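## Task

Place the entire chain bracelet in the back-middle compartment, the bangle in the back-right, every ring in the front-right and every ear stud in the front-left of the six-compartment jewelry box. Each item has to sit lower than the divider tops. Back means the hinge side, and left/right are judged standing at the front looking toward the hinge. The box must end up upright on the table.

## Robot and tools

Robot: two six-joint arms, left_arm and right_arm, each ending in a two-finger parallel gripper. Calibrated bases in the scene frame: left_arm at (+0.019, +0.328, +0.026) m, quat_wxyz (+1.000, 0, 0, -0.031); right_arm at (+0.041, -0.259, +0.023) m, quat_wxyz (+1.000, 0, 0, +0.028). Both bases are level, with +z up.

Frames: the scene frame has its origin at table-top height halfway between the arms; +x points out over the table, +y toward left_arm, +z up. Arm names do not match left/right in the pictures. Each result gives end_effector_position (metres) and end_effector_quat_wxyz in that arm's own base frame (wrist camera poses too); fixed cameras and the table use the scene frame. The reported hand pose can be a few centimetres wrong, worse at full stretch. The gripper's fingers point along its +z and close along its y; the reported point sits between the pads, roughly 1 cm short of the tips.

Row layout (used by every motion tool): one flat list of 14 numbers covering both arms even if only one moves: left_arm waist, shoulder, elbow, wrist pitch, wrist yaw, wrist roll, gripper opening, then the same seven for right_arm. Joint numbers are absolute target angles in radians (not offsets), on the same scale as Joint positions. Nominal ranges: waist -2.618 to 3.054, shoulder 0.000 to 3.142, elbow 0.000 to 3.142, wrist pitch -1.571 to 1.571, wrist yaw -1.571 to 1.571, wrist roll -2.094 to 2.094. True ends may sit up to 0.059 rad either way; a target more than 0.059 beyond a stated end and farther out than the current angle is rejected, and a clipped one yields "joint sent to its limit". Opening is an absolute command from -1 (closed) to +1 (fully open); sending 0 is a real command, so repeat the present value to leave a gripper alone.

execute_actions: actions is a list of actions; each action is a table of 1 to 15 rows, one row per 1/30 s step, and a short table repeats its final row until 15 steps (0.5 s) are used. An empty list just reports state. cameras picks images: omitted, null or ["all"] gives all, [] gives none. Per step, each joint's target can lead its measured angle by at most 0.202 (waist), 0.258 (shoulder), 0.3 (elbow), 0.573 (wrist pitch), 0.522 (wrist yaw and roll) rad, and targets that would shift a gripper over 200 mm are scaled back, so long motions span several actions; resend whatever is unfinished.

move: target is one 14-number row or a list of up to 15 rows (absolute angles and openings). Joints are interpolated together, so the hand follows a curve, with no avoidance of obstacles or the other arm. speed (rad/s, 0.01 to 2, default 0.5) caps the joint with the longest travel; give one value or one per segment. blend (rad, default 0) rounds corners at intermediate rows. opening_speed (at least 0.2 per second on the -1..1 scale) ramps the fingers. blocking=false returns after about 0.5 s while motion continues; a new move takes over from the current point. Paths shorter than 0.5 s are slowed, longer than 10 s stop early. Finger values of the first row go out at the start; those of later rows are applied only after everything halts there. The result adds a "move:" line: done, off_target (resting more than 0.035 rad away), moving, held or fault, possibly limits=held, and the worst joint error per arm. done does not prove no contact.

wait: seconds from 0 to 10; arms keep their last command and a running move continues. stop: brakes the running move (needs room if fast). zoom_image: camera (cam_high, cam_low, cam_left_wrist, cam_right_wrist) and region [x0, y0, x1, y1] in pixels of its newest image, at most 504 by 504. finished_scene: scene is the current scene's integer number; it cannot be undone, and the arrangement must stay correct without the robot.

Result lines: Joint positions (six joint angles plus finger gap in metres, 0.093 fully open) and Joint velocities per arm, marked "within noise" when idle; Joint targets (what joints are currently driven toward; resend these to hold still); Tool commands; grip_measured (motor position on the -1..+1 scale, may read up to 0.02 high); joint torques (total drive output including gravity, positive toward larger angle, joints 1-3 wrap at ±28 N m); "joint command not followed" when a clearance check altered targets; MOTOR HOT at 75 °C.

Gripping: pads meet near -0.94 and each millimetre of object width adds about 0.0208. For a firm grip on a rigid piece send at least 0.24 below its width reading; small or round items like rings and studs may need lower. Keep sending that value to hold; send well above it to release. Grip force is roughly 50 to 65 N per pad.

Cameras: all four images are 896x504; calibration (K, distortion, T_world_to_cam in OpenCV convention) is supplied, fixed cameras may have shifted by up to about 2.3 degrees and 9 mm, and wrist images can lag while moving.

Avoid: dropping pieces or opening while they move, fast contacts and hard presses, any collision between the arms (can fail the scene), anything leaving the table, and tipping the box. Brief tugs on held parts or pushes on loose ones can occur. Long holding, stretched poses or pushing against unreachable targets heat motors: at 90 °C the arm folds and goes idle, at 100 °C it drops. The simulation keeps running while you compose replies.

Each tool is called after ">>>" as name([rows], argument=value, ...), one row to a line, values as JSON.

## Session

>>> execute_actions(actions=[])

>>> zoom_image(camera="cam_high", region=[340, 130, 680, 330])

>>> zoom_image(camera="cam_high", region=[300, 250, 640, 450])

>>> zoom_image(camera="cam_low", region=[400, 160, 800, 400])

Scene clock: 0.00 s.
left_arm: end_effector_position=(+0.3953, +0.0198, +0.0931) grip_measured=+1.000 end_effector_quat_wxyz=(+0.604, -0.012, +0.796, +0.041) | right_arm: end_effector_position=(+0.4032, +0.0070, +0.1318) grip_measured=+1.000 end_effector_quat_wxyz=(+0.646, +0.026, +0.762, -0.038)
Joint positions: left_arm=[0.027 1.635 0.345 1.018 -0.054 0.038 0.093] | right_arm=[0.093 1.573 0.375 1.033 0.183 0.006 0.093]
Joint velocities: within noise
Joint torques (N m): no reading
Motor temperatures (°C): left_arm=[26 35 34 35 26 27 27] | right_arm=[29 43 36 28 26 25 27]
Heat: left arm: 35 °C; right arm: 43 °C.
Joint targets: left_arm=[0.027 1.626 0.354 1.029 -0.054 0.038] | right_arm=[0.093 1.569 0.379 1.027 0.183 0.006]
Tool commands: left_gripper/opening=+1.0 right_gripper/opening=+1.0
camera_calibration:
cam_left_wrist: T_world_to_cam=[[0.0734403, -0.996536, -0.0390271, -0.00560917], [-0.62065, -0.0150378, -0.783943, 0.360684], [0.780641, 0.0817952, -0.619604, -0.171715], [0, 0, 0, 1]] pos_world=[0.358319, 0.0138796, 0.176142]
cam_right_wrist: T_world_to_cam=[[-0.0765418, -0.996654, 0.0286685, 0.0333855], [-0.575032, 0.0206358, -0.817871, 0.378773], [0.814543, -0.0790866, -0.574687, -0.175641], [0, 0, 0, 1]] pos_world=[0.363429, 0.0115667, 0.207892]

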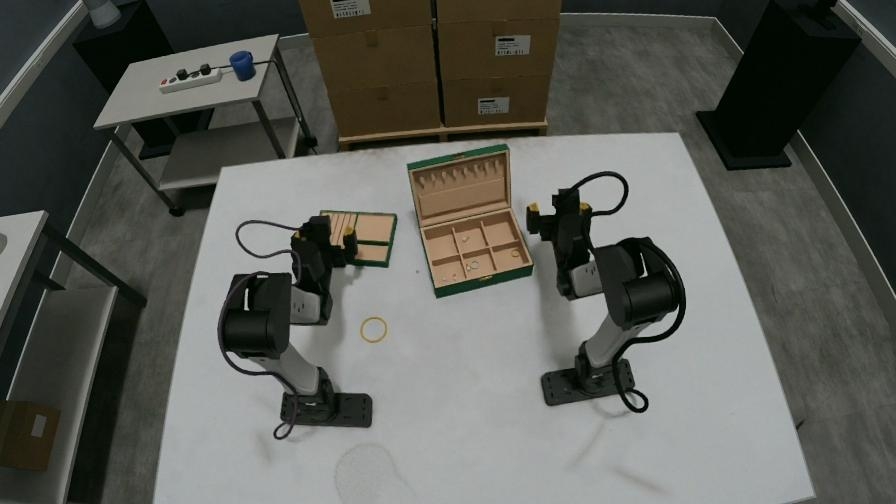

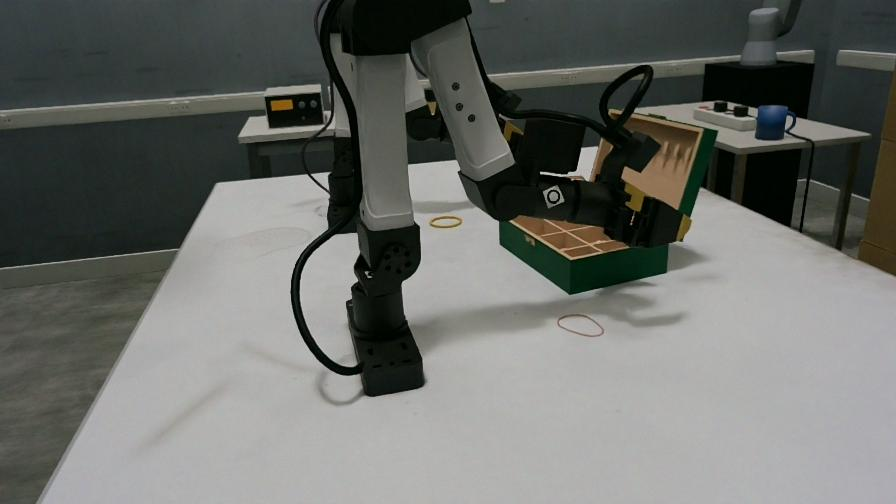

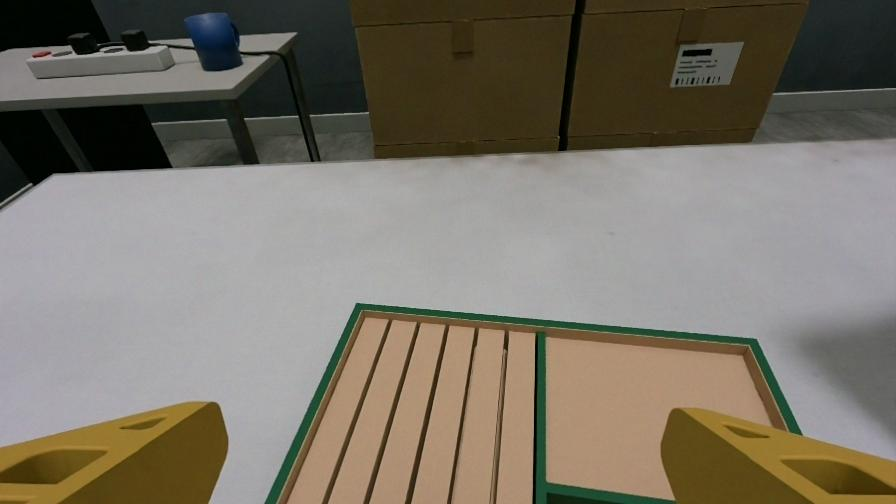

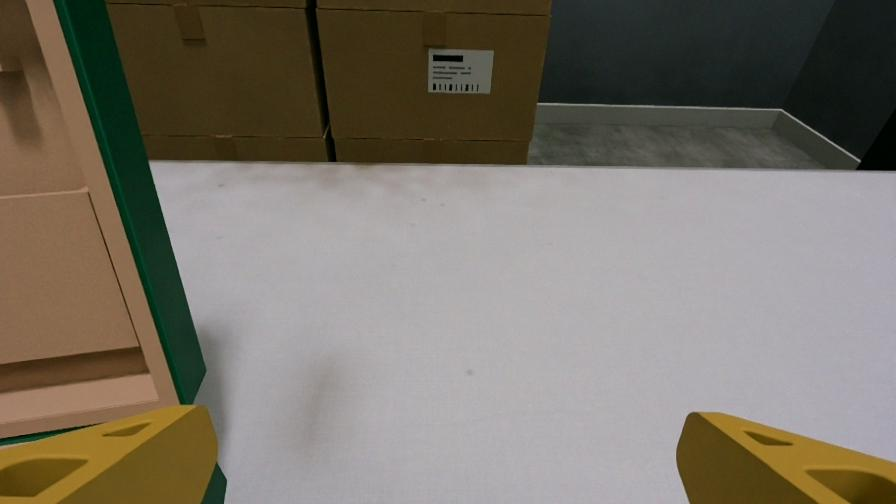

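Scaled by 1.482 from the camera's 896x504 image, which has a finer 1280x720 frame.

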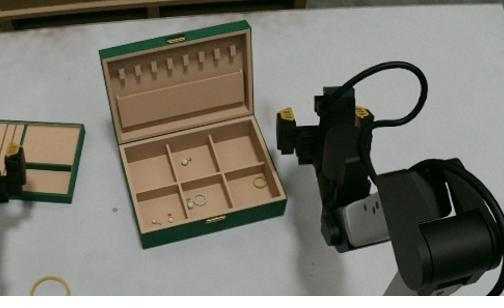

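Scaled by 1.482 from the camera's 896x504 image, which has a finer 1280x720 frame.

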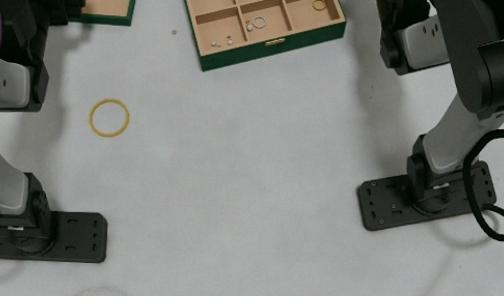

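Scaled by 1.260 from the camera's 896x504 image, which has a finer 1280x720 frame.

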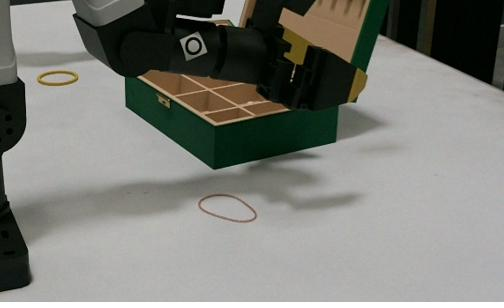

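>>> move([
  [0.027,1.3,0.9,0.3,0,0,1,0.03,1.573,1.4,-0.5,0.0,0,0.5],
  [1.2,1.2,1.2,-0.8,0,0,0,0.2,1.8225,1.961,-1.55,0.0,0,0],
], speed=0.9, blend=0.15)

>>> zoom_image(camera="cam_high", region=[300, 180, 560, 360])

>>> zoom_image(camera="cam_right_wrist", region=[0, 0, 500, 500])

>>> zoom_image(camera="cam_high", region=[300, 190, 420, 290])

Scene clock: 31.53 s.
left_arm: end_effector_position=(+0.1225, +0.3130, +0.2268) grip_measured=+0.002 end_effector_quat_wxyz=(+0.289, -0.524, +0.775, +0.203) | right_arm: end_effector_position=(+0.3519, +0.0684, +0.2242) grip_measured=+0.002 end_effector_quat_wxyz=(+0.088, -0.094, +0.992, +0.005)
Joint positions: left_arm=[1.194 1.216 1.166 -0.799 -0.008 0.007 0.045] | right_arm=[0.196 1.805 1.941 -1.53 0.008 0.006 0.045]
Joint velocities: within noise
Joint torques (N m): left_arm=[0.32 -4.83 9.21 1.58 0.15 -0.05] | right_arm=[0.87 -7.6 8.36 0.54 -0.05 -0.01]
Motor temperatures (°C): left_arm=[26 37 36 40 26 27 27] | right_arm=[29 45 37 32 26 25 27]
Heat: left arm: 40 °C; right arm: 45 °C.
Joint targets: left_arm=[1.200 1.200 1.200 -0.800 0.000 0.000] | right_arm=[0.200 1.823 1.961 -1.550 0.000 0.000]
move: done
camera_calibration:
cam_left_wrist: T_world_to_cam=[[0.933401, -0.358823, -0.00306469, -0.00126958], [-0.341001, -0.884317, -0.318906, 0.432949], [0.111721, 0.298712, -0.947781, 0.188527], [0, 0, 0, 1]] pos_world=[0.127759, 0.326093, 0.316749]
cam_right_wrist: T_world_to_cam=[[0.195312, -0.980738, -0.00251583, -0.00175955], [-0.944227, -0.188733, 0.269845, 0.324009], [-0.265122, -0.0503284, -0.962901, 0.389062], [0, 0, 0, 1]] pos_world=[0.409431, 0.0790065, 0.287191]

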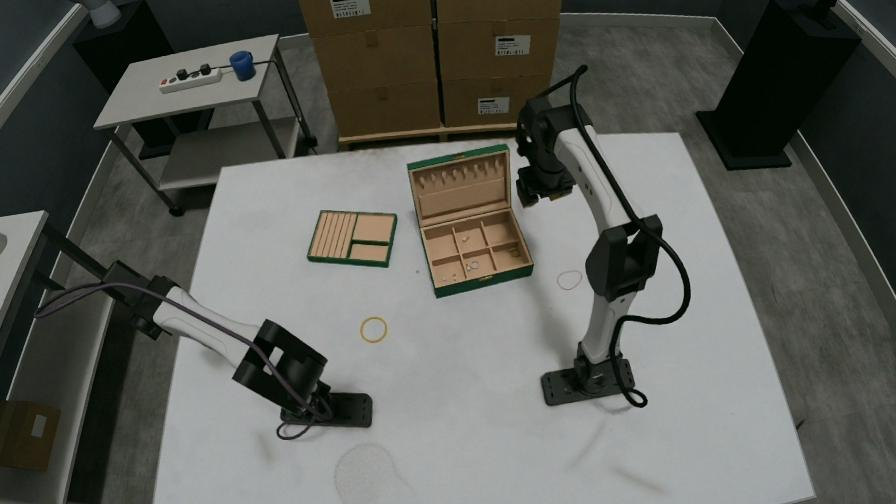

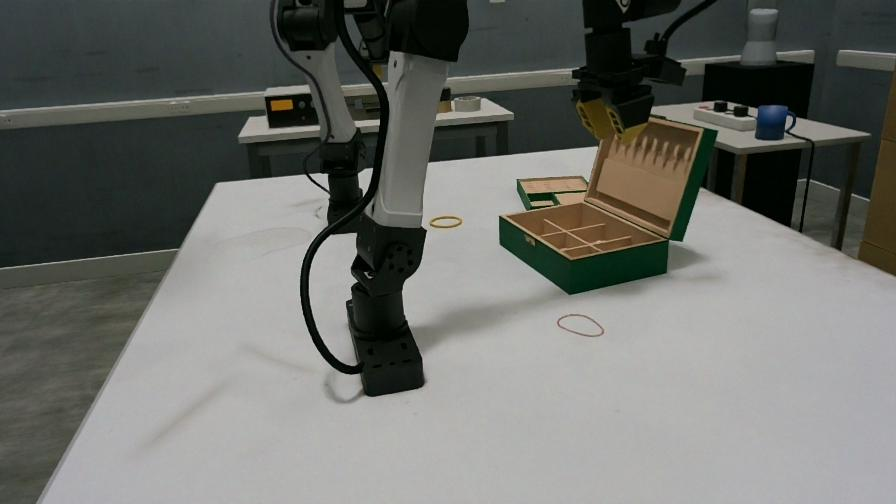

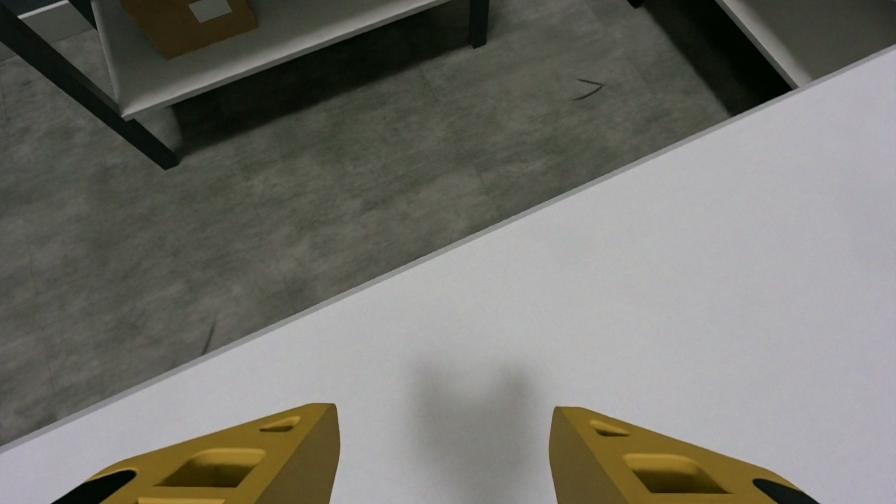

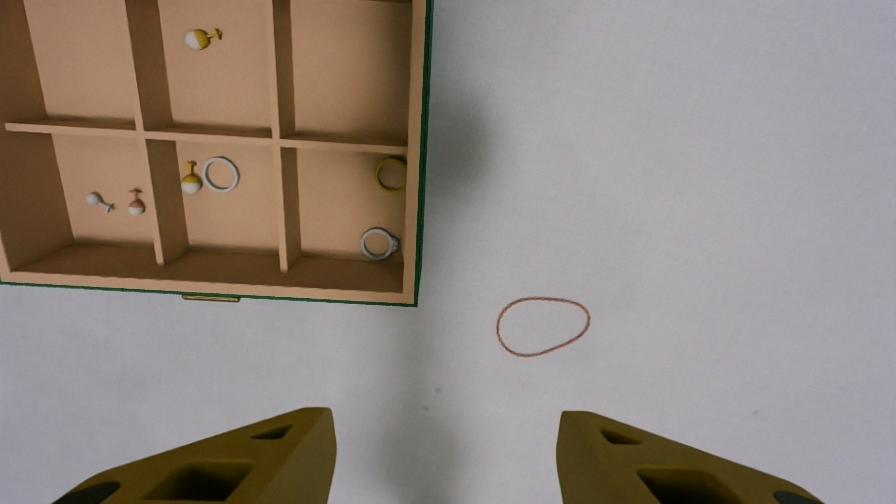

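Scaled by 1.938 from the camera's 896x504 image, which has a finer 1280x720 frame.

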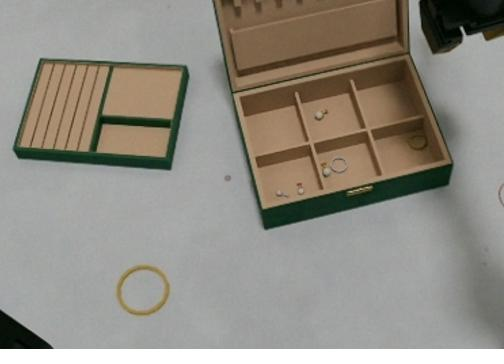

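Scaled by 1.008 from the camera's 896x504 image, which has a finer 1280x720 frame.

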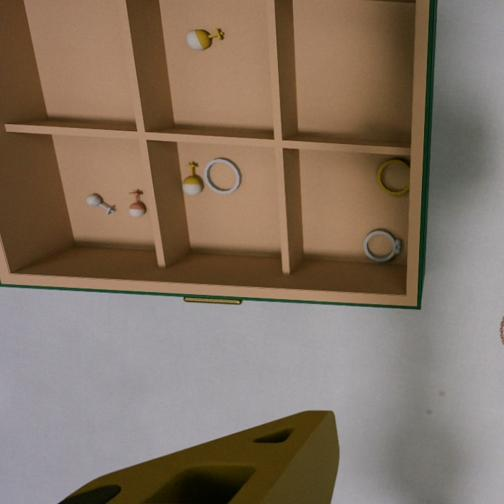

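Scaled by 4.200 from the camera's 896x504 image, which has a finer 1280x720 frame.

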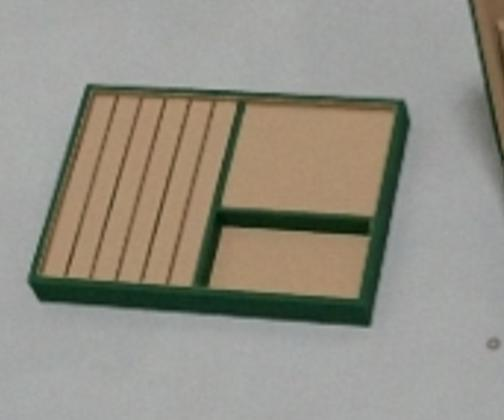

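>>> move([
  [1.2,1.2,1.2,-0.8,0,0,0,0.578,2.129,1.869,-1.31,0,0.43,-0.2],
], speed=0.8)

Scene clock: 103.23 s.
left_arm: end_effector_position=(+0.1224, +0.3128, +0.2266) grip_measured=+0.002 end_effector_quat_wxyz=(+0.289, -0.524, +0.775, +0.202) | right_arm: end_effector_position=(+0.3413, +0.2250, +0.0932) grip_measured=-0.198 end_effector_quat_wxyz=(-0.003, -0.083, +0.997, -0.002)
Joint positions: left_arm=[1.194 1.216 1.166 -0.8 -0.008 0.007 0.045] | right_arm=[0.583 2.123 1.873 -1.328 0.001 0.417 0.036]
Joint velocities: within noise
Joint torques (N m): left_arm=[0.34 -4.83 9.21 1.57 0.13 -0.05] | right_arm=[0.03 -11.71 6.15 0.54 0.04 0.17]
Motor temperatures (°C): left_arm=[26 37 39 40 26 27 27] | right_arm=[29 48 41 29 26 25 27]
Heat: left arm: 40 °C; right arm: 48 °C.
Joint targets: left_arm=[1.200 1.200 1.200 -0.800 0.000 0.000] | right_arm=[0.578 2.129 1.869 -1.310 0.000 0.430]
move: done
camera_calibration:
cam_left_wrist: T_world_to_cam=[[0.933399, -0.358826, -0.00307605, -0.00126432], [-0.341135, -0.884656, -0.317821, 0.43257], [0.111321, 0.297703, -0.948146, 0.188867], [0, 0, 0, 1]] pos_world=[0.12772, 0.325995, 0.316549]
cam_right_wrist: T_world_to_cam=[[0.171932, -0.985089, -0.00630311, 0.162879], [-0.883601, -0.157042, 0.441121, 0.335089], [-0.435533, -0.0702735, -0.897425, 0.324539], [0, 0, 0, 1]] pos_world=[0.409428, 0.235879, 0.144461]

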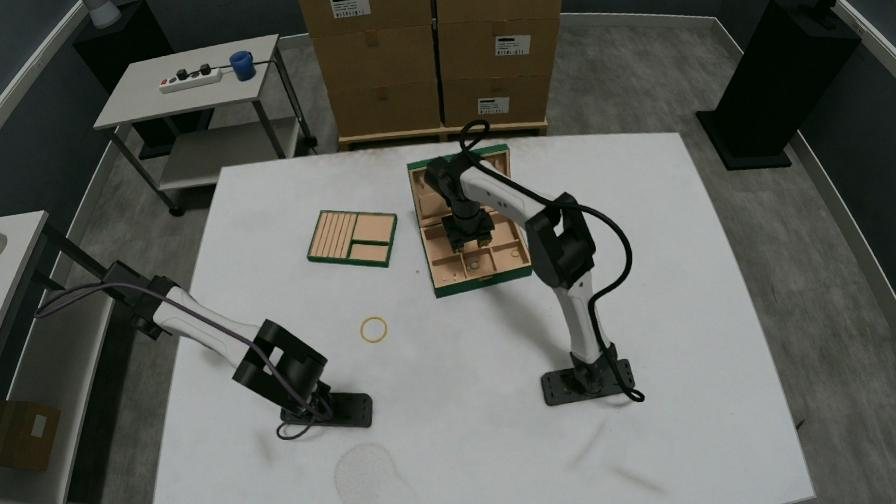

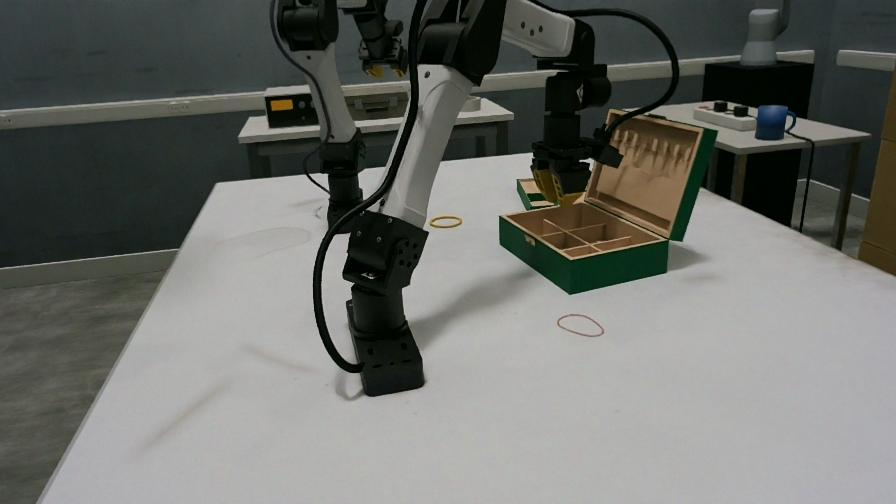

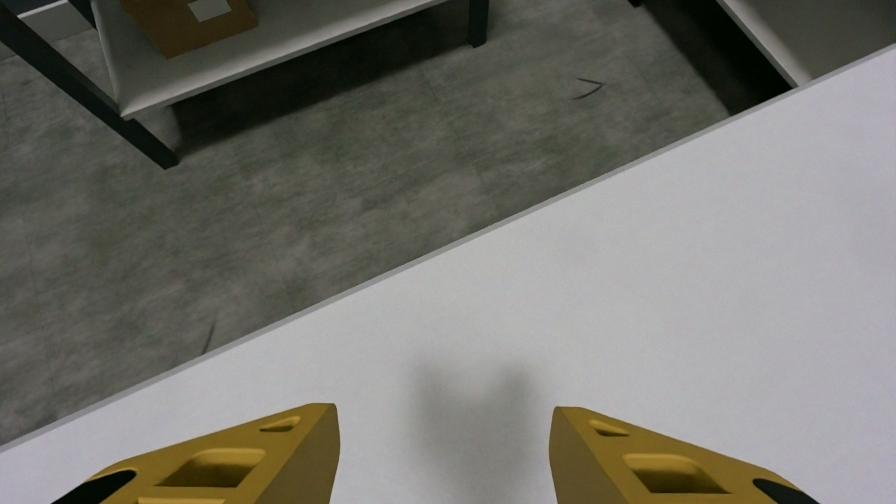

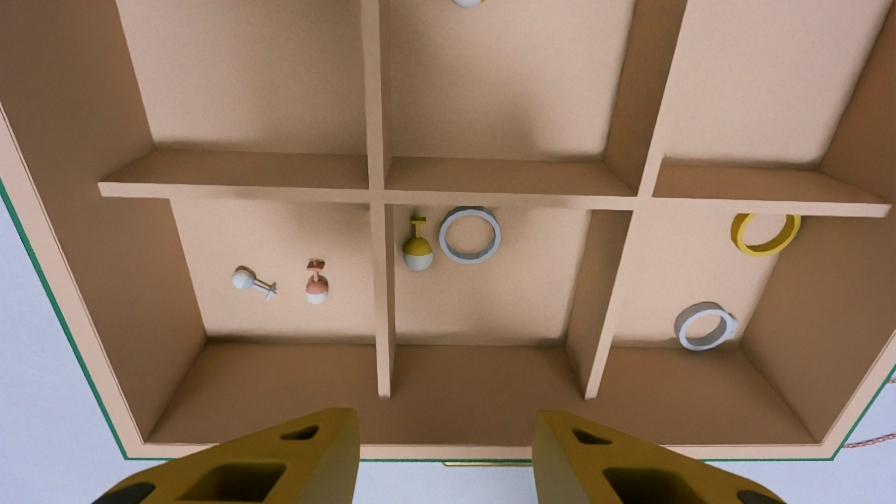

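>>> move([
  [1.2,1.2,1.2,-0.8,0,0,0,0.53,2.13,1.87,-1.30,0,0.39,-0.65],
  [1.2,1.2,1.2,-0.8,0,0,0,0.53,2.134,1.712,-1.138,0,0.39,-0.65],
], speed=0.6, blend=0.03, cameras=["cam_right_wrist"])

Scene clock: 145.83 s.
left_arm: end_effector_position=(+0.1224, +0.3128, +0.2265) grip_measured=+0.002 end_effector_quat_wxyz=(+0.289, -0.524, +0.775, +0.202) | right_arm: end_effector_position=(+0.3545, +0.2060, +0.0548) grip_measured=-0.648 end_effector_quat_wxyz=(+0.005, -0.062, +0.998, +0.002)
Joint positions: left_arm=[1.194 1.216 1.166 -0.801 -0.008 0.007 0.045] | right_arm=[0.527 2.123 1.72 -1.157 0.001 0.402 0.014]
Joint velocities: within noise
Joint torques (N m): left_arm=[0.32 -4.83 9.22 1.58 0.13 -0.05] | right_arm=[0.76 -11.19 5.71 0.57 0.04 -0.08]
Motor temperatures (°C): left_arm=[26 37 41 40 26 27 27] | right_arm=[29 53 40 29 26 25 27]
Heat: left arm: 41 °C; right arm: 53 °C.
Joint targets: left_arm=[1.200 1.200 1.200 -0.800 0.000 0.000] | right_arm=[0.530 2.134 1.712 -1.138 0.000 0.390]
move: done; blend cut to 0.024 rad at target 1
camera_calibration:
cam_right_wrist: T_world_to_cam=[[0.130996, -0.99129, -0.0136117, 0.157822], [-0.896336, -0.124292, 0.425598, 0.359304], [-0.423582, -0.0435508, -0.90481, 0.285147], [0, 0, 0, 1]] pos_world=[0.422167, 0.213525, 0.107233]
Images, in order (width x height): cam_right_wrist 896x504.

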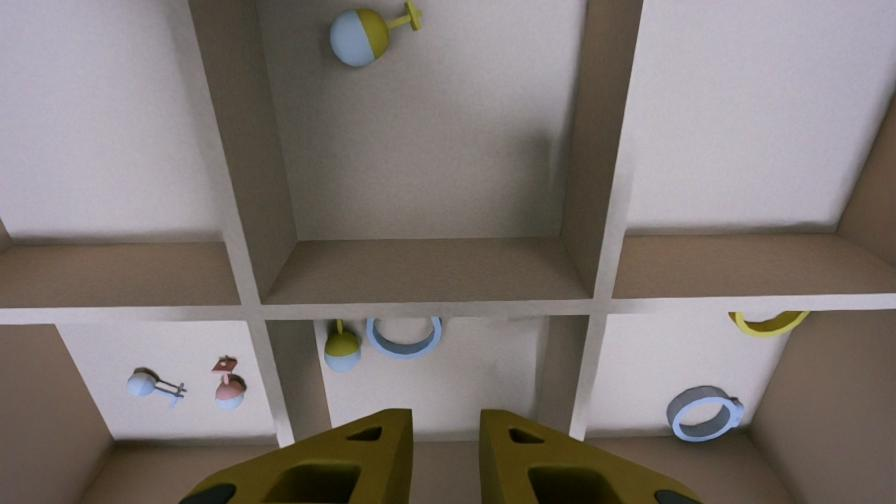

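>>> move([
  [1.2,1.2,1.2,-0.8,0,0,0,0.535,2.155,1.665,-1.06,0,0.39,-0.69],
  [1.2,1.2,1.2,-0.8,0,0,0,0.535,2.19,1.608,-0.975,0,0.39,-0.69],
], speed=0.25, blend=0.03, cameras=["cam_right_wrist"])

>>> zoom_image(camera="cam_right_wrist", region=[300, 300, 600, 504])

Scene clock: 167.83 s.
left_arm: end_effector_position=(+0.1224, +0.3127, +0.2265) grip_measured=+0.002 end_effector_quat_wxyz=(+0.289, -0.524, +0.775, +0.202) | right_arm: end_effector_position=(+0.3520, +0.2059, +0.0113) grip_measured=-0.688 end_effector_quat_wxyz=(-0.002, -0.065, +0.998, -0.001)
Joint positions: left_arm=[1.194 1.216 1.166 -0.801 -0.008 0.007 0.045] | right_arm=[0.529 2.17 1.616 -1.021 0 0.4 0.012]
Joint velocities: within noise
Joint torques (N m): left_arm=[0.34 -4.83 9.21 1.58 0.13 -0.05] | right_arm=[0.95 -10.39 5.48 0.81 0.04 -0.06]
Motor temperatures (°C): left_arm=[26 36 41 41 26 27 27] | right_arm=[29 54 39 29 26 25 27]
Heat: left arm: 41 °C; right arm: 54 °C.
Joint targets: left_arm=[1.200 1.200 1.200 -0.800 0.000 0.000] | right_arm=[0.535 2.190 1.608 -0.975 0.000 0.390]
move: off_target (right_arm); right_arm: the wrist pitch is farthest, 0.046 rad from its target
camera_calibration:
cam_right_wrist: T_world_to_cam=[[0.135396, -0.990755, -0.0085323, 0.15575], [-0.890421, -0.125453, 0.437507, 0.373622], [-0.434533, -0.0516396, -0.899174, 0.250254], [0, 0, 0, 1]] pos_world=[0.420336, 0.214105, 0.062889]
Images, in order (width x height): cam_right_wrist 896x504.

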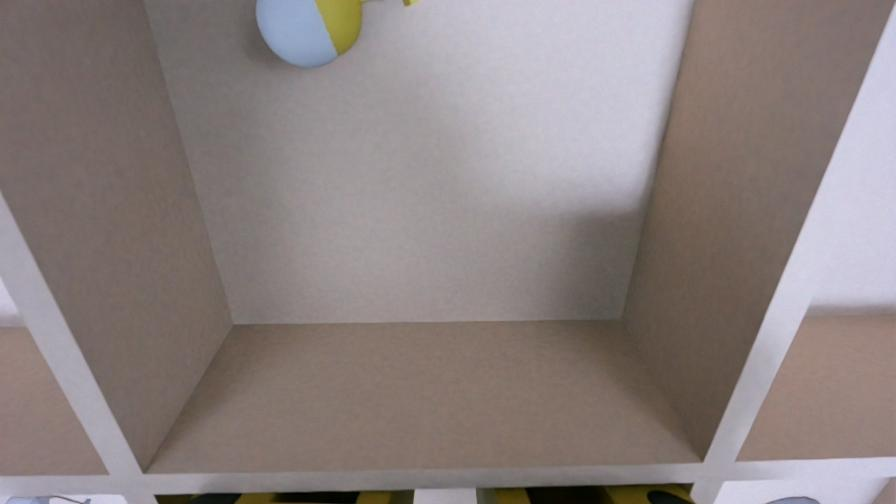

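Scaled by 1.680 from the camera's 896x504 image, which has a finer 1280x720 frame.

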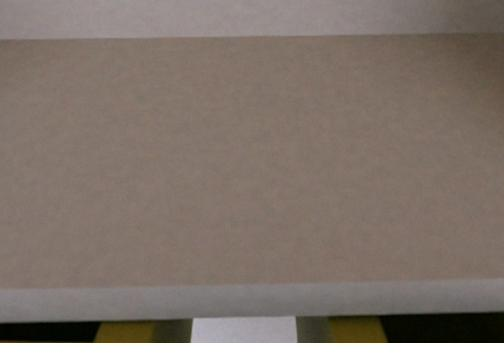

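>>> move(target=[1.2,1.2,1.2,-0.8,0,0,0,0.535,2.2,1.595,-0.95,0,0.39,-0.69], speed=0.2, cameras=[])

Scene clock: 173.13 s.
left_arm: end_effector_position=(+0.1224, +0.3127, +0.2265) grip_measured=+0.002 end_effector_quat_wxyz=(+0.289, -0.524, +0.775, +0.202) | right_arm: end_effector_position=(+0.3519, +0.2059, +0.0104) grip_measured=-0.688 end_effector_quat_wxyz=(-0.001, -0.066, +0.998, -0.001)
Joint positions: left_arm=[1.194 1.216 1.166 -0.801 -0.008 0.007 0.045] | right_arm=[0.529 2.17 1.612 -1.016 0 0.398 0.012]
Joint velocities: within noise
Joint torques (N m): left_arm=[0.34 -4.83 9.21 1.58 0.13 -0.05] | right_arm=[0.94 -9.44 4.59 1.02 0.04 -0.02]
Motor temperatures (°C): left_arm=[26 36 41 41 26 27 27] | right_arm=[29 54 39 29 26 25 27]
Heat: left arm: 41 °C; right arm: 54 °C.
Joint targets: left_arm=[1.200 1.200 1.200 -0.800 0.000 0.000] | right_arm=[0.535 2.200 1.595 -0.950 0.000 0.390]
move: off_target (right_arm); right_arm: the wrist pitch is farthest, 0.066 rad from its target
No camera images: "cameras" was empty.

>>> move([
  [1.2,1.2,1.2,-0.8,0,0,0,0.503,2.176,1.57,-0.95,0,0.36,-0.69],
  [1.2,1.2,1.2,-0.8,0,0,0,0.503,2.1,1.72,-1.16,0,0.36,-0.69],
], speed=0.3, cameras=["cam_right_wrist"])

Scene clock: 184.43 s.
left_arm: end_effector_position=(+0.1224, +0.3127, +0.2265) grip_measured=+0.002 end_effector_quat_wxyz=(+0.289, -0.524, +0.775, +0.202) | right_arm: end_effector_position=(+0.3569, +0.2005, +0.0493) grip_measured=-0.688 end_effector_quat_wxyz=(+0.002, -0.068, +0.998, +0.005)
Joint positions: left_arm=[1.194 1.216 1.166 -0.801 -0.008 0.007 0.045] | right_arm=[0.508 2.127 1.704 -1.14 -0.008 0.372 0.012]
Joint velocities: within noise
Joint torques (N m): left_arm=[0.34 -4.83 9.21 1.58 0.13 -0.05] | right_arm=[0.02 -14.78 7.94 0.12 0.13 -0.07]
Motor temperatures (°C): left_arm=[26 36 41 41 26 27 27] | right_arm=[29 55 39 29 26 25 27]
Heat: left arm: 41 °C; right arm: 55 °C.
Joint targets: left_arm=[1.200 1.200 1.200 -0.800 0.000 0.000] | right_arm=[0.503 2.100 1.720 -1.160 0.000 0.360]
move: done
camera_calibration:
cam_right_wrist: T_world_to_cam=[[0.142676, -0.989549, -0.0209046, 0.147829], [-0.891944, -0.137701, 0.430668, 0.363959], [-0.429045, -0.0428001, -0.902268, 0.282655], [0, 0, 0, 1]] pos_world=[0.424811, 0.208499, 0.101376]
Images, in order (width x height): cam_right_wrist 896x504.

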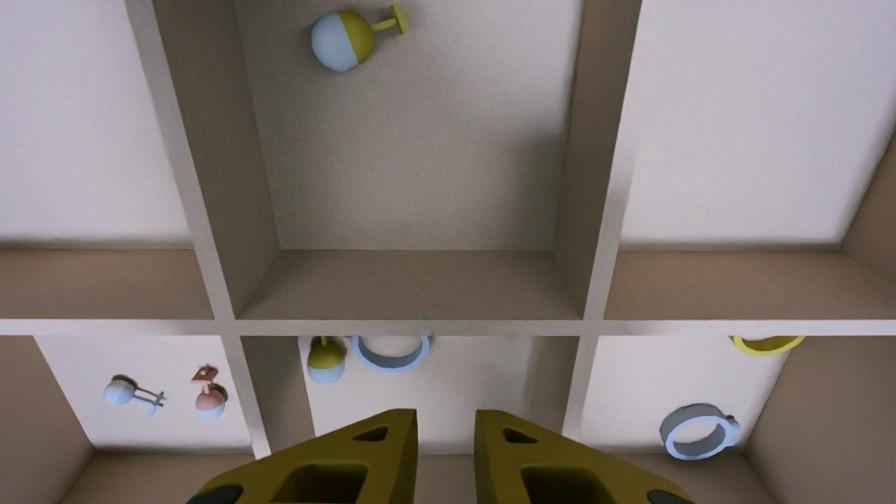

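>>> move([
  [1.2,1.2,1.2,-0.8,0,0,0,0.56,2.12,1.70,-1.12,0,0.41,-1],
  [1.2,1.2,1.2,-0.8,0,0,0,0.56,2.18,1.60,-0.975,0,0.41,-1],
  [1.2,1.2,1.2,-0.8,0,0,0,0.56,2.2,1.585,-0.955,0,0.41,-1],
], speed=[0.4,0.2,0.1], cameras=["cam_high"])

Scene clock: 227.53 s.
left_arm: end_effector_position=(+0.1224, +0.3127, +0.2265) grip_measured=+0.002 end_effector_quat_wxyz=(+0.289, -0.524, +0.775, +0.202) | right_arm: end_effector_position=(+0.3465, +0.2177, +0.0088) grip_measured=-0.973 end_effector_quat_wxyz=(+0.004, -0.081, +0.997, +0.002)
Joint positions: left_arm=[1.194 1.216 1.166 -0.801 -0.008 0.007 0.045] | right_arm=[0.561 2.168 1.602 -0.997 0 0.399 0]
Joint velocities: within noise
Joint torques (N m): left_arm=[0.32 -4.82 9.21 1.58 0.13 -0.05] | right_arm=[0.4 -9.24 4.57 0.81 0.05 0.17]
Motor temperatures (°C): left_arm=[26 36 42 41 26 27 27] | right_arm=[29 70 40 29 26 25 27]
Heat: left arm: 42 °C; right arm: 70 °C.
Joint targets: left_arm=[1.200 1.200 1.200 -0.800 0.000 0.000] | right_arm=[0.560 2.200 1.585 -0.955 0.000 0.410]
move: off_target (right_arm); right_arm: the wrist pitch is farthest, 0.042 rad from its target
Images, in order (width x height): cam_high 896x504.

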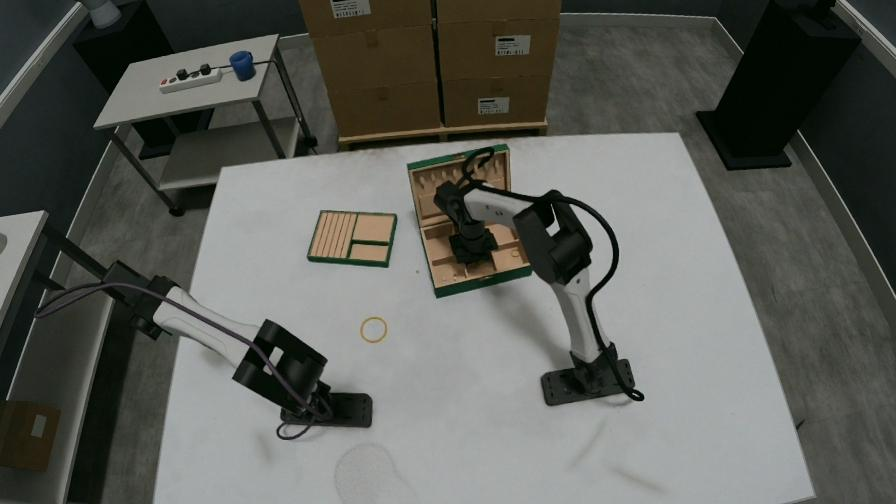

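>>> move([
  [1.2,1.2,1.2,-0.8,0,0,0,0.532,2.165,1.545,-0.955,0,0.38,-1],
  [1.2,1.2,1.2,-0.8,0,0,0,0.532,2.08,1.72,-1.17,0,0.38,-1],
], speed=[0.15,0.6], cameras=["cam_right_wrist"])

>>> move(target=[1.2,1.2,1.2,-0.8,0,0,0,0.532,1.3,1.5,-1.2,0,0.38,-0.5], speed=1.2, cameras=[])

Scene clock: 239.93 s.
left_arm: end_effector_position=(+0.1224, +0.3127, +0.2265) grip_measured=+0.002 end_effector_quat_wxyz=(+0.289, -0.524, +0.775, +0.202) | right_arm: end_effector_position=(+0.3514, +0.2109, +0.0615) grip_measured=-0.973 end_effector_quat_wxyz=(+0.012, -0.073, +0.997, +0.011)
Joint positions: left_arm=[1.194 1.216 1.166 -0.801 -0.008 0.007 0.045] | right_arm=[0.537 2.099 1.708 -1.15 -0.008 0.392 0]
Joint velocities: within noise
Joint torques (N m): left_arm=[0.32 -4.83 9.22 1.58 0.13 -0.05] | right_arm=[0.05 -13.79 7.64 0.22 0.12 -0.07]
Motor temperatures (°C): left_arm=[26 36 42 41 26 27 27] | right_arm=[29 66 40 29 26 25 27]
Heat: left arm: 42 °C; right arm: 66 °C.
Joint targets: left_arm=[1.200 1.200 1.200 -0.800 0.000 0.000] | right_arm=[0.532 2.080 1.720 -1.170 0.000 0.380]
move: done
camera_calibration:
cam_right_wrist: T_world_to_cam=[[0.151846, -0.987961, -0.0295791, 0.156093], [-0.898889, -0.150477, 0.411527, 0.361557], [-0.411024, -0.0359005, -0.910917, 0.28446], [0, 0, 0, 1]] pos_world=[0.418217, 0.218832, 0.114946]
Images, in order (width x height): cam_right_wrist 896x504.

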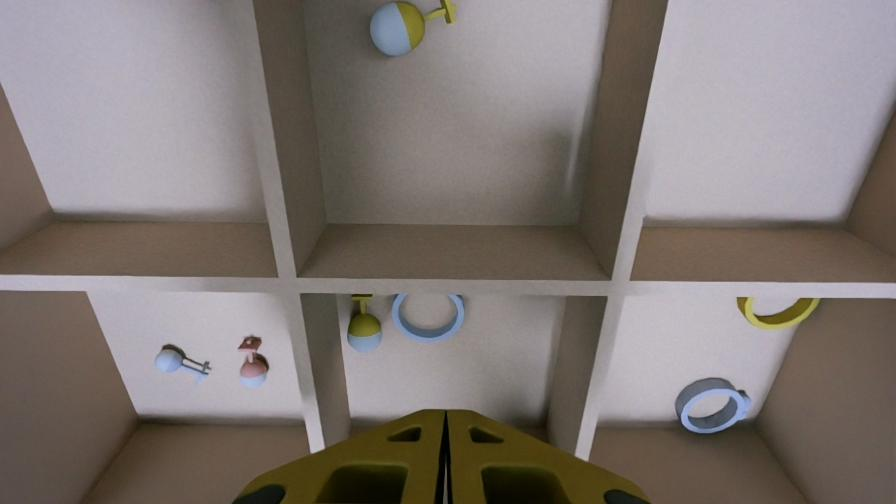

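Scene clock: 241.23 s.
left_arm: end_effector_position=(+0.1224, +0.3127, +0.2265) grip_measured=+0.002 end_effector_quat_wxyz=(+0.289, -0.524, +0.775, +0.202) | right_arm: end_effector_position=(+0.2682, +0.1612, +0.2792) grip_measured=-0.502 end_effector_quat_wxyz=(+0.265, -0.071, +0.952, +0.137)
Joint positions: left_arm=[1.194 1.216 1.166 -0.801 -0.008 0.007 0.045] | right_arm=[0.537 1.296 1.51 -1.18 -0.008 0.391 0.021]
Joint velocities: within noise
Joint torques (N m): left_arm=[0.32 -4.83 9.21 1.58 0.13 -0.05] | right_arm=[0.03 -4.22 6.04 1.36 0.11 -0.08]
Motor temperatures (°C): left_arm=[26 36 42 41 26 27 27] | right_arm=[29 65 40 29 26 25 27]
Heat: left arm: 42 °C; right arm: 65 °C.
Joint targets: left_arm=[1.200 1.200 1.200 -0.800 0.000 0.000] | right_arm=[0.532 1.300 1.500 -1.200 0.000 0.380]
move: done
No camera images: "cameras" was empty.

>>> move(target=[-0.377,1.424,1.136,-1.27,0,0,0.0,0.532,1.3,1.5,-1.2,0,0.38,-0.5], speed=1.0, cameras=["cam_left_wrist"])

Scene clock: 256.93 s.
left_arm: end_effector_position=(+0.2241, -0.0861, +0.1234) grip_measured=+0.002 end_effector_quat_wxyz=(+0.017, +0.188, +0.982, +0.000) | right_arm: end_effector_position=(+0.2681, +0.1612, +0.2791) grip_measured=-0.502 end_effector_quat_wxyz=(+0.265, -0.071, +0.952, +0.137)
Joint positions: left_arm=[-0.371 1.418 1.143 -1.262 -0.006 0.007 0.045] | right_arm=[0.537 1.296 1.51 -1.18 -0.008 0.391 0.021]
Joint velocities: within noise
Joint torques (N m): left_arm=[-0.68 -3.62 4.81 0.36 0.11 -0.04] | right_arm=[0.06 -4.21 6.04 1.37 0.11 -0.08]
Motor temperatures (°C): left_arm=[26 36 43 41 26 27 27] | right_arm=[29 58 41 30 26 25 27]
Heat: left arm: 43 °C; right arm: 58 °C.
Joint targets: left_arm=[-0.377 1.424 1.136 -1.270 0.000 0.000] | right_arm=[0.532 1.300 1.500 -1.200 0.000 0.380]
move: done
camera_calibration:
cam_left_wrist: T_world_to_cam=[[-0.356859, -0.934134, -0.00675532, 0.000435391], [-0.874064, 0.331342, 0.355281, 0.222607], [-0.329641, 0.13269, -0.934735, 0.281474], [0, 0, 0, 1]] pos_world=[0.287514, -0.110701, 0.184019]
Images, in order (width x height): cam_left_wrist 896x504.

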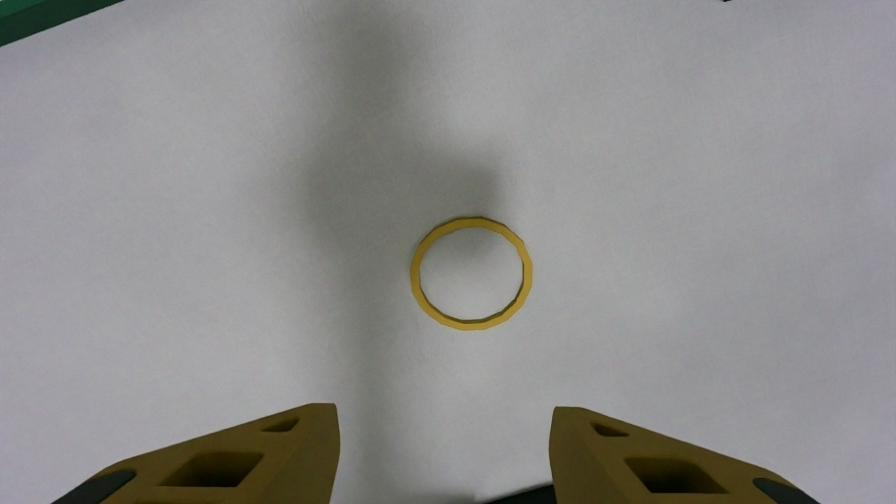

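>>> move([
  [-0.533,1.417,0.970,-1.11,0,0,-0.5,0.532,1.3,1.5,-1.2,0,0.38,-0.5],
  [-0.533,1.465,0.845,-0.94,0,0,-0.5,0.532,1.3,1.5,-1.2,0,0.38,-0.5],
], speed=0.7, blend=0.03, cameras=["cam_left_wrist"])

Scene clock: 276.67 s.
left_arm: end_effector_position=(+0.1978, -0.1139, +0.0420) grip_measured=-0.498 end_effector_quat_wxyz=(+0.005, +0.263, +0.965, +0.002) | right_arm: end_effector_position=(+0.2680, +0.1612, +0.2791) grip_measured=-0.502 end_effector_quat_wxyz=(+0.265, -0.071, +0.952, +0.137)
Joint positions: left_arm=[-0.527 1.462 0.85 -0.951 -0.006 0.006 0.021] | right_arm=[0.537 1.296 1.51 -1.18 -0.008 0.391 0.021]
Joint velocities: within noise
Joint torques (N m): left_arm=[-0.69 -3.93 4.67 0.47 0.11 -0.04] | right_arm=[0.05 -4.22 6.04 1.37 0.12 -0.08]
Motor temperatures (°C): left_arm=[26 36 41 39 26 27 27] | right_arm=[29 53 41 31 26 25 27]
Heat: left arm: 41 °C; right arm: 53 °C.
Joint targets: left_arm=[-0.533 1.465 0.845 -0.940 0.000 0.000] | right_arm=[0.532 1.300 1.500 -1.200 0.000 0.380]
move: done
camera_calibration:
cam_left_wrist: T_world_to_cam=[[-0.497176, -0.867625, -0.00652535, -0.000163019], [-0.803998, 0.457862, 0.379406, 0.23728], [-0.326195, 0.193878, -0.925207, 0.206239], [0, 0, 0, 1]] pos_world=[0.257966, -0.148768, 0.100787]
Images, in order (width x height): cam_left_wrist 896x504.

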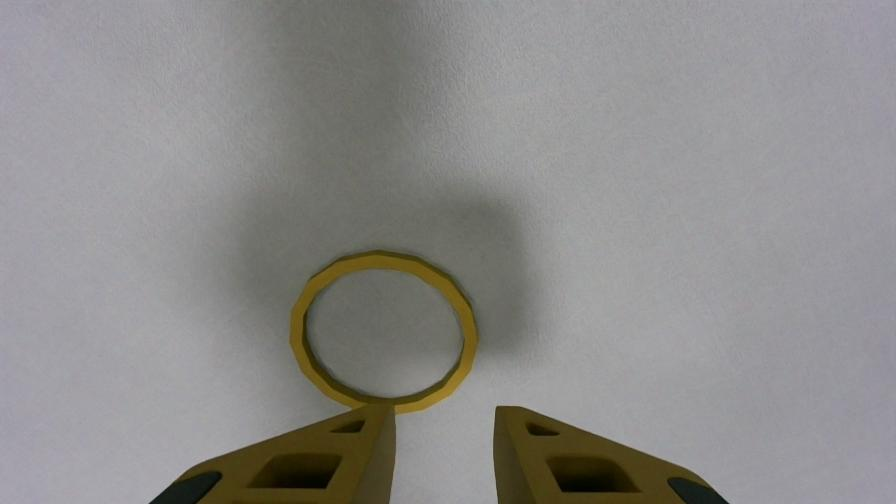

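>>> move([
  [-0.558,1.537,0.716,-0.735,0,0,-0.5,0.532,1.3,1.5,-1.2,0,0.38,-0.5],
  [-0.558,1.54,0.713,-0.735,0,0,-1,0.532,1.3,1.5,-1.2,0,0.38,-0.5],
  [-0.558,1.38,0.95,-1.11,0,0,-1,0.532,1.3,1.5,-1.2,0,0.38,-0.5],
], speed=[0.25,0.2,0.4], opening_speed=1.5, cameras=["cam_left_wrist","cam_high"])

Scene clock: 292.87 s.
left_arm: end_effector_position=(+0.1868, -0.1135, +0.0728) grip_measured=-0.982 end_effector_quat_wxyz=(-0.001, +0.275, +0.962, +0.003) | right_arm: end_effector_position=(+0.2680, +0.1612, +0.2791) grip_measured=-0.502 end_effector_quat_wxyz=(+0.265, -0.071, +0.952, +0.137)
Joint positions: left_arm=[-0.55 1.397 0.923 -1.102 -0.006 0.006 0] | right_arm=[0.537 1.296 1.51 -1.18 -0.008 0.391 0.021]
Joint velocities: within noise
Joint torques (N m): left_arm=[-0.81 -5.37 7.61 0.26 0.11 -0.04] | right_arm=[0.05 -4.21 6.04 1.37 0.12 -0.08]
Motor temperatures (°C): left_arm=[26 36 41 39 26 27 27] | right_arm=[29 50 41 31 26 25 27]
Heat: left arm: 41 °C; right arm: 50 °C.
Joint targets: left_arm=[-0.558 1.380 0.950 -1.110 0.000 0.000] | right_arm=[0.532 1.300 1.500 -1.200 0.000 0.380]
move: done
camera_calibration:
cam_left_wrist: T_world_to_cam=[[-0.517626, -0.855581, -0.00660348, 0.000121955], [-0.788811, 0.474213, 0.391023, 0.214771], [-0.331421, 0.207613, -0.920357, 0.233272], [0, 0, 0, 1]] pos_world=[0.246788, -0.150173, 0.130714]
Images, in order (width x height): cam_high 896x504, cam_left_wrist 896x504.

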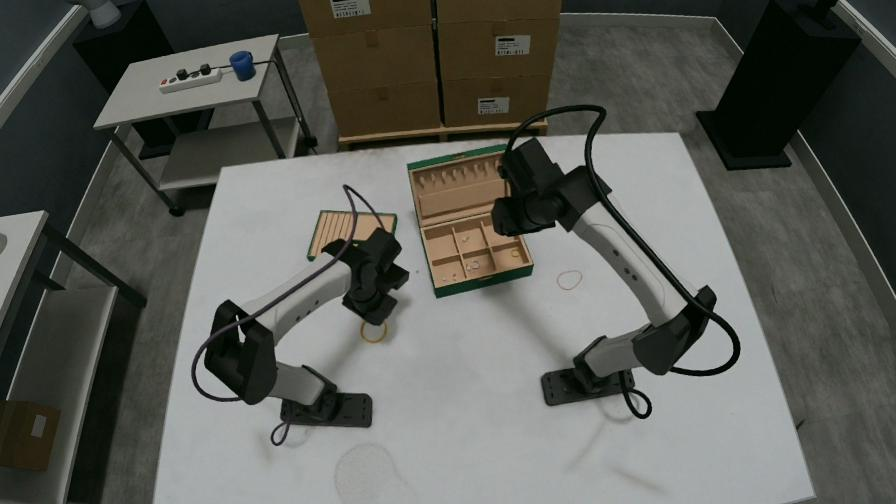

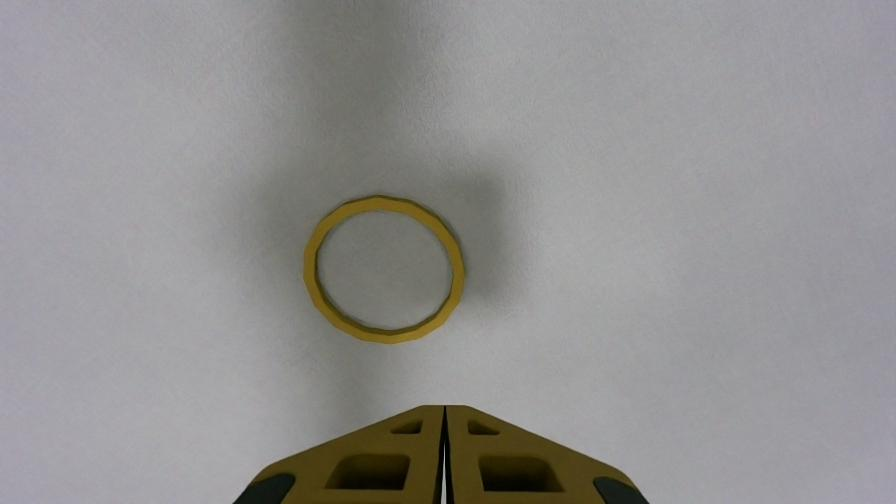

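>>> move([
  [-0.572,1.47,0.82,-0.91,0,0,-0.4,0.532,1.3,1.5,-1.2,0,0.38,-0.5],
  [-0.572,1.54,0.703,-0.72,0,0,-0.4,0.532,1.3,1.5,-1.2,0,0.38,-0.5],
], speed=[0.5,0.25], cameras=["cam_left_wrist","cam_low"])

Scene clock: 308.23 s.
left_arm: end_effector_position=(+0.1901, -0.1192, -0.0041) grip_measured=-0.402 end_effector_quat_wxyz=(+0.008, +0.281, +0.960, +0.001) | right_arm: end_effector_position=(+0.2680, +0.1612, +0.2791) grip_measured=-0.502 end_effector_quat_wxyz=(+0.265, -0.071, +0.952, +0.137)
Joint positions: left_arm=[-0.564 1.534 0.71 -0.732 -0.006 0.006 0.026] | right_arm=[0.537 1.296 1.51 -1.18 -0.008 0.391 0.021]
Joint velocities: within noise
Joint torques (N m): left_arm=[-0.81 -3.82 4.08 0.5 0.11 -0.04] | right_arm=[0.05 -4.22 6.04 1.37 0.11 -0.08]
Motor temperatures (°C): left_arm=[26 36 42 38 26 27 27] | right_arm=[29 49 41 32 26 25 27]
Heat: left arm: 42 °C; right arm: 49 °C.
Joint targets: left_arm=[-0.572 1.540 0.703 -0.720 0.000 0.000] | right_arm=[0.532 1.300 1.500 -1.200 0.000 0.380]
move: done
camera_calibration:
cam_left_wrist: T_world_to_cam=[[-0.529217, -0.848462, -0.0064799, -0.000450165], [-0.788627, 0.48905, 0.372691, 0.25179], [-0.313045, 0.202345, -0.927933, 0.160607], [0, 0, 0, 1]] pos_world=[0.248607, -0.156018, 0.0551899]
Images, in order (width x height): cam_low 896x504, cam_left_wrist 896x504.

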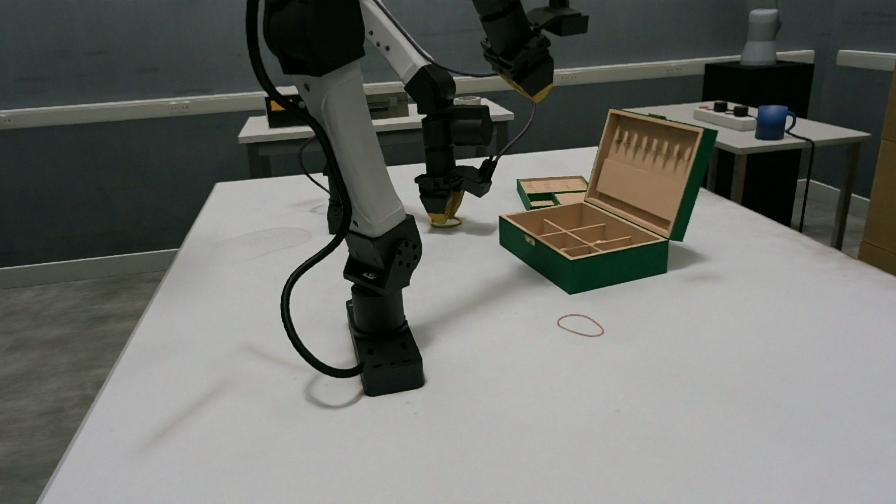

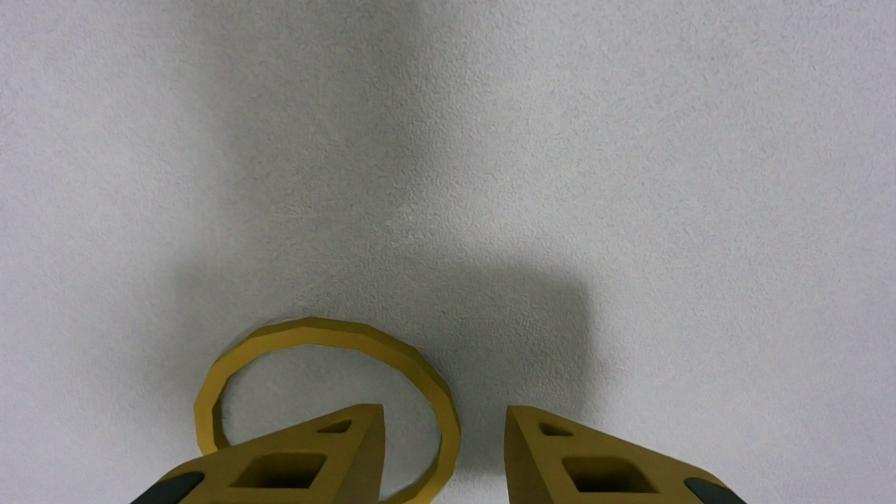

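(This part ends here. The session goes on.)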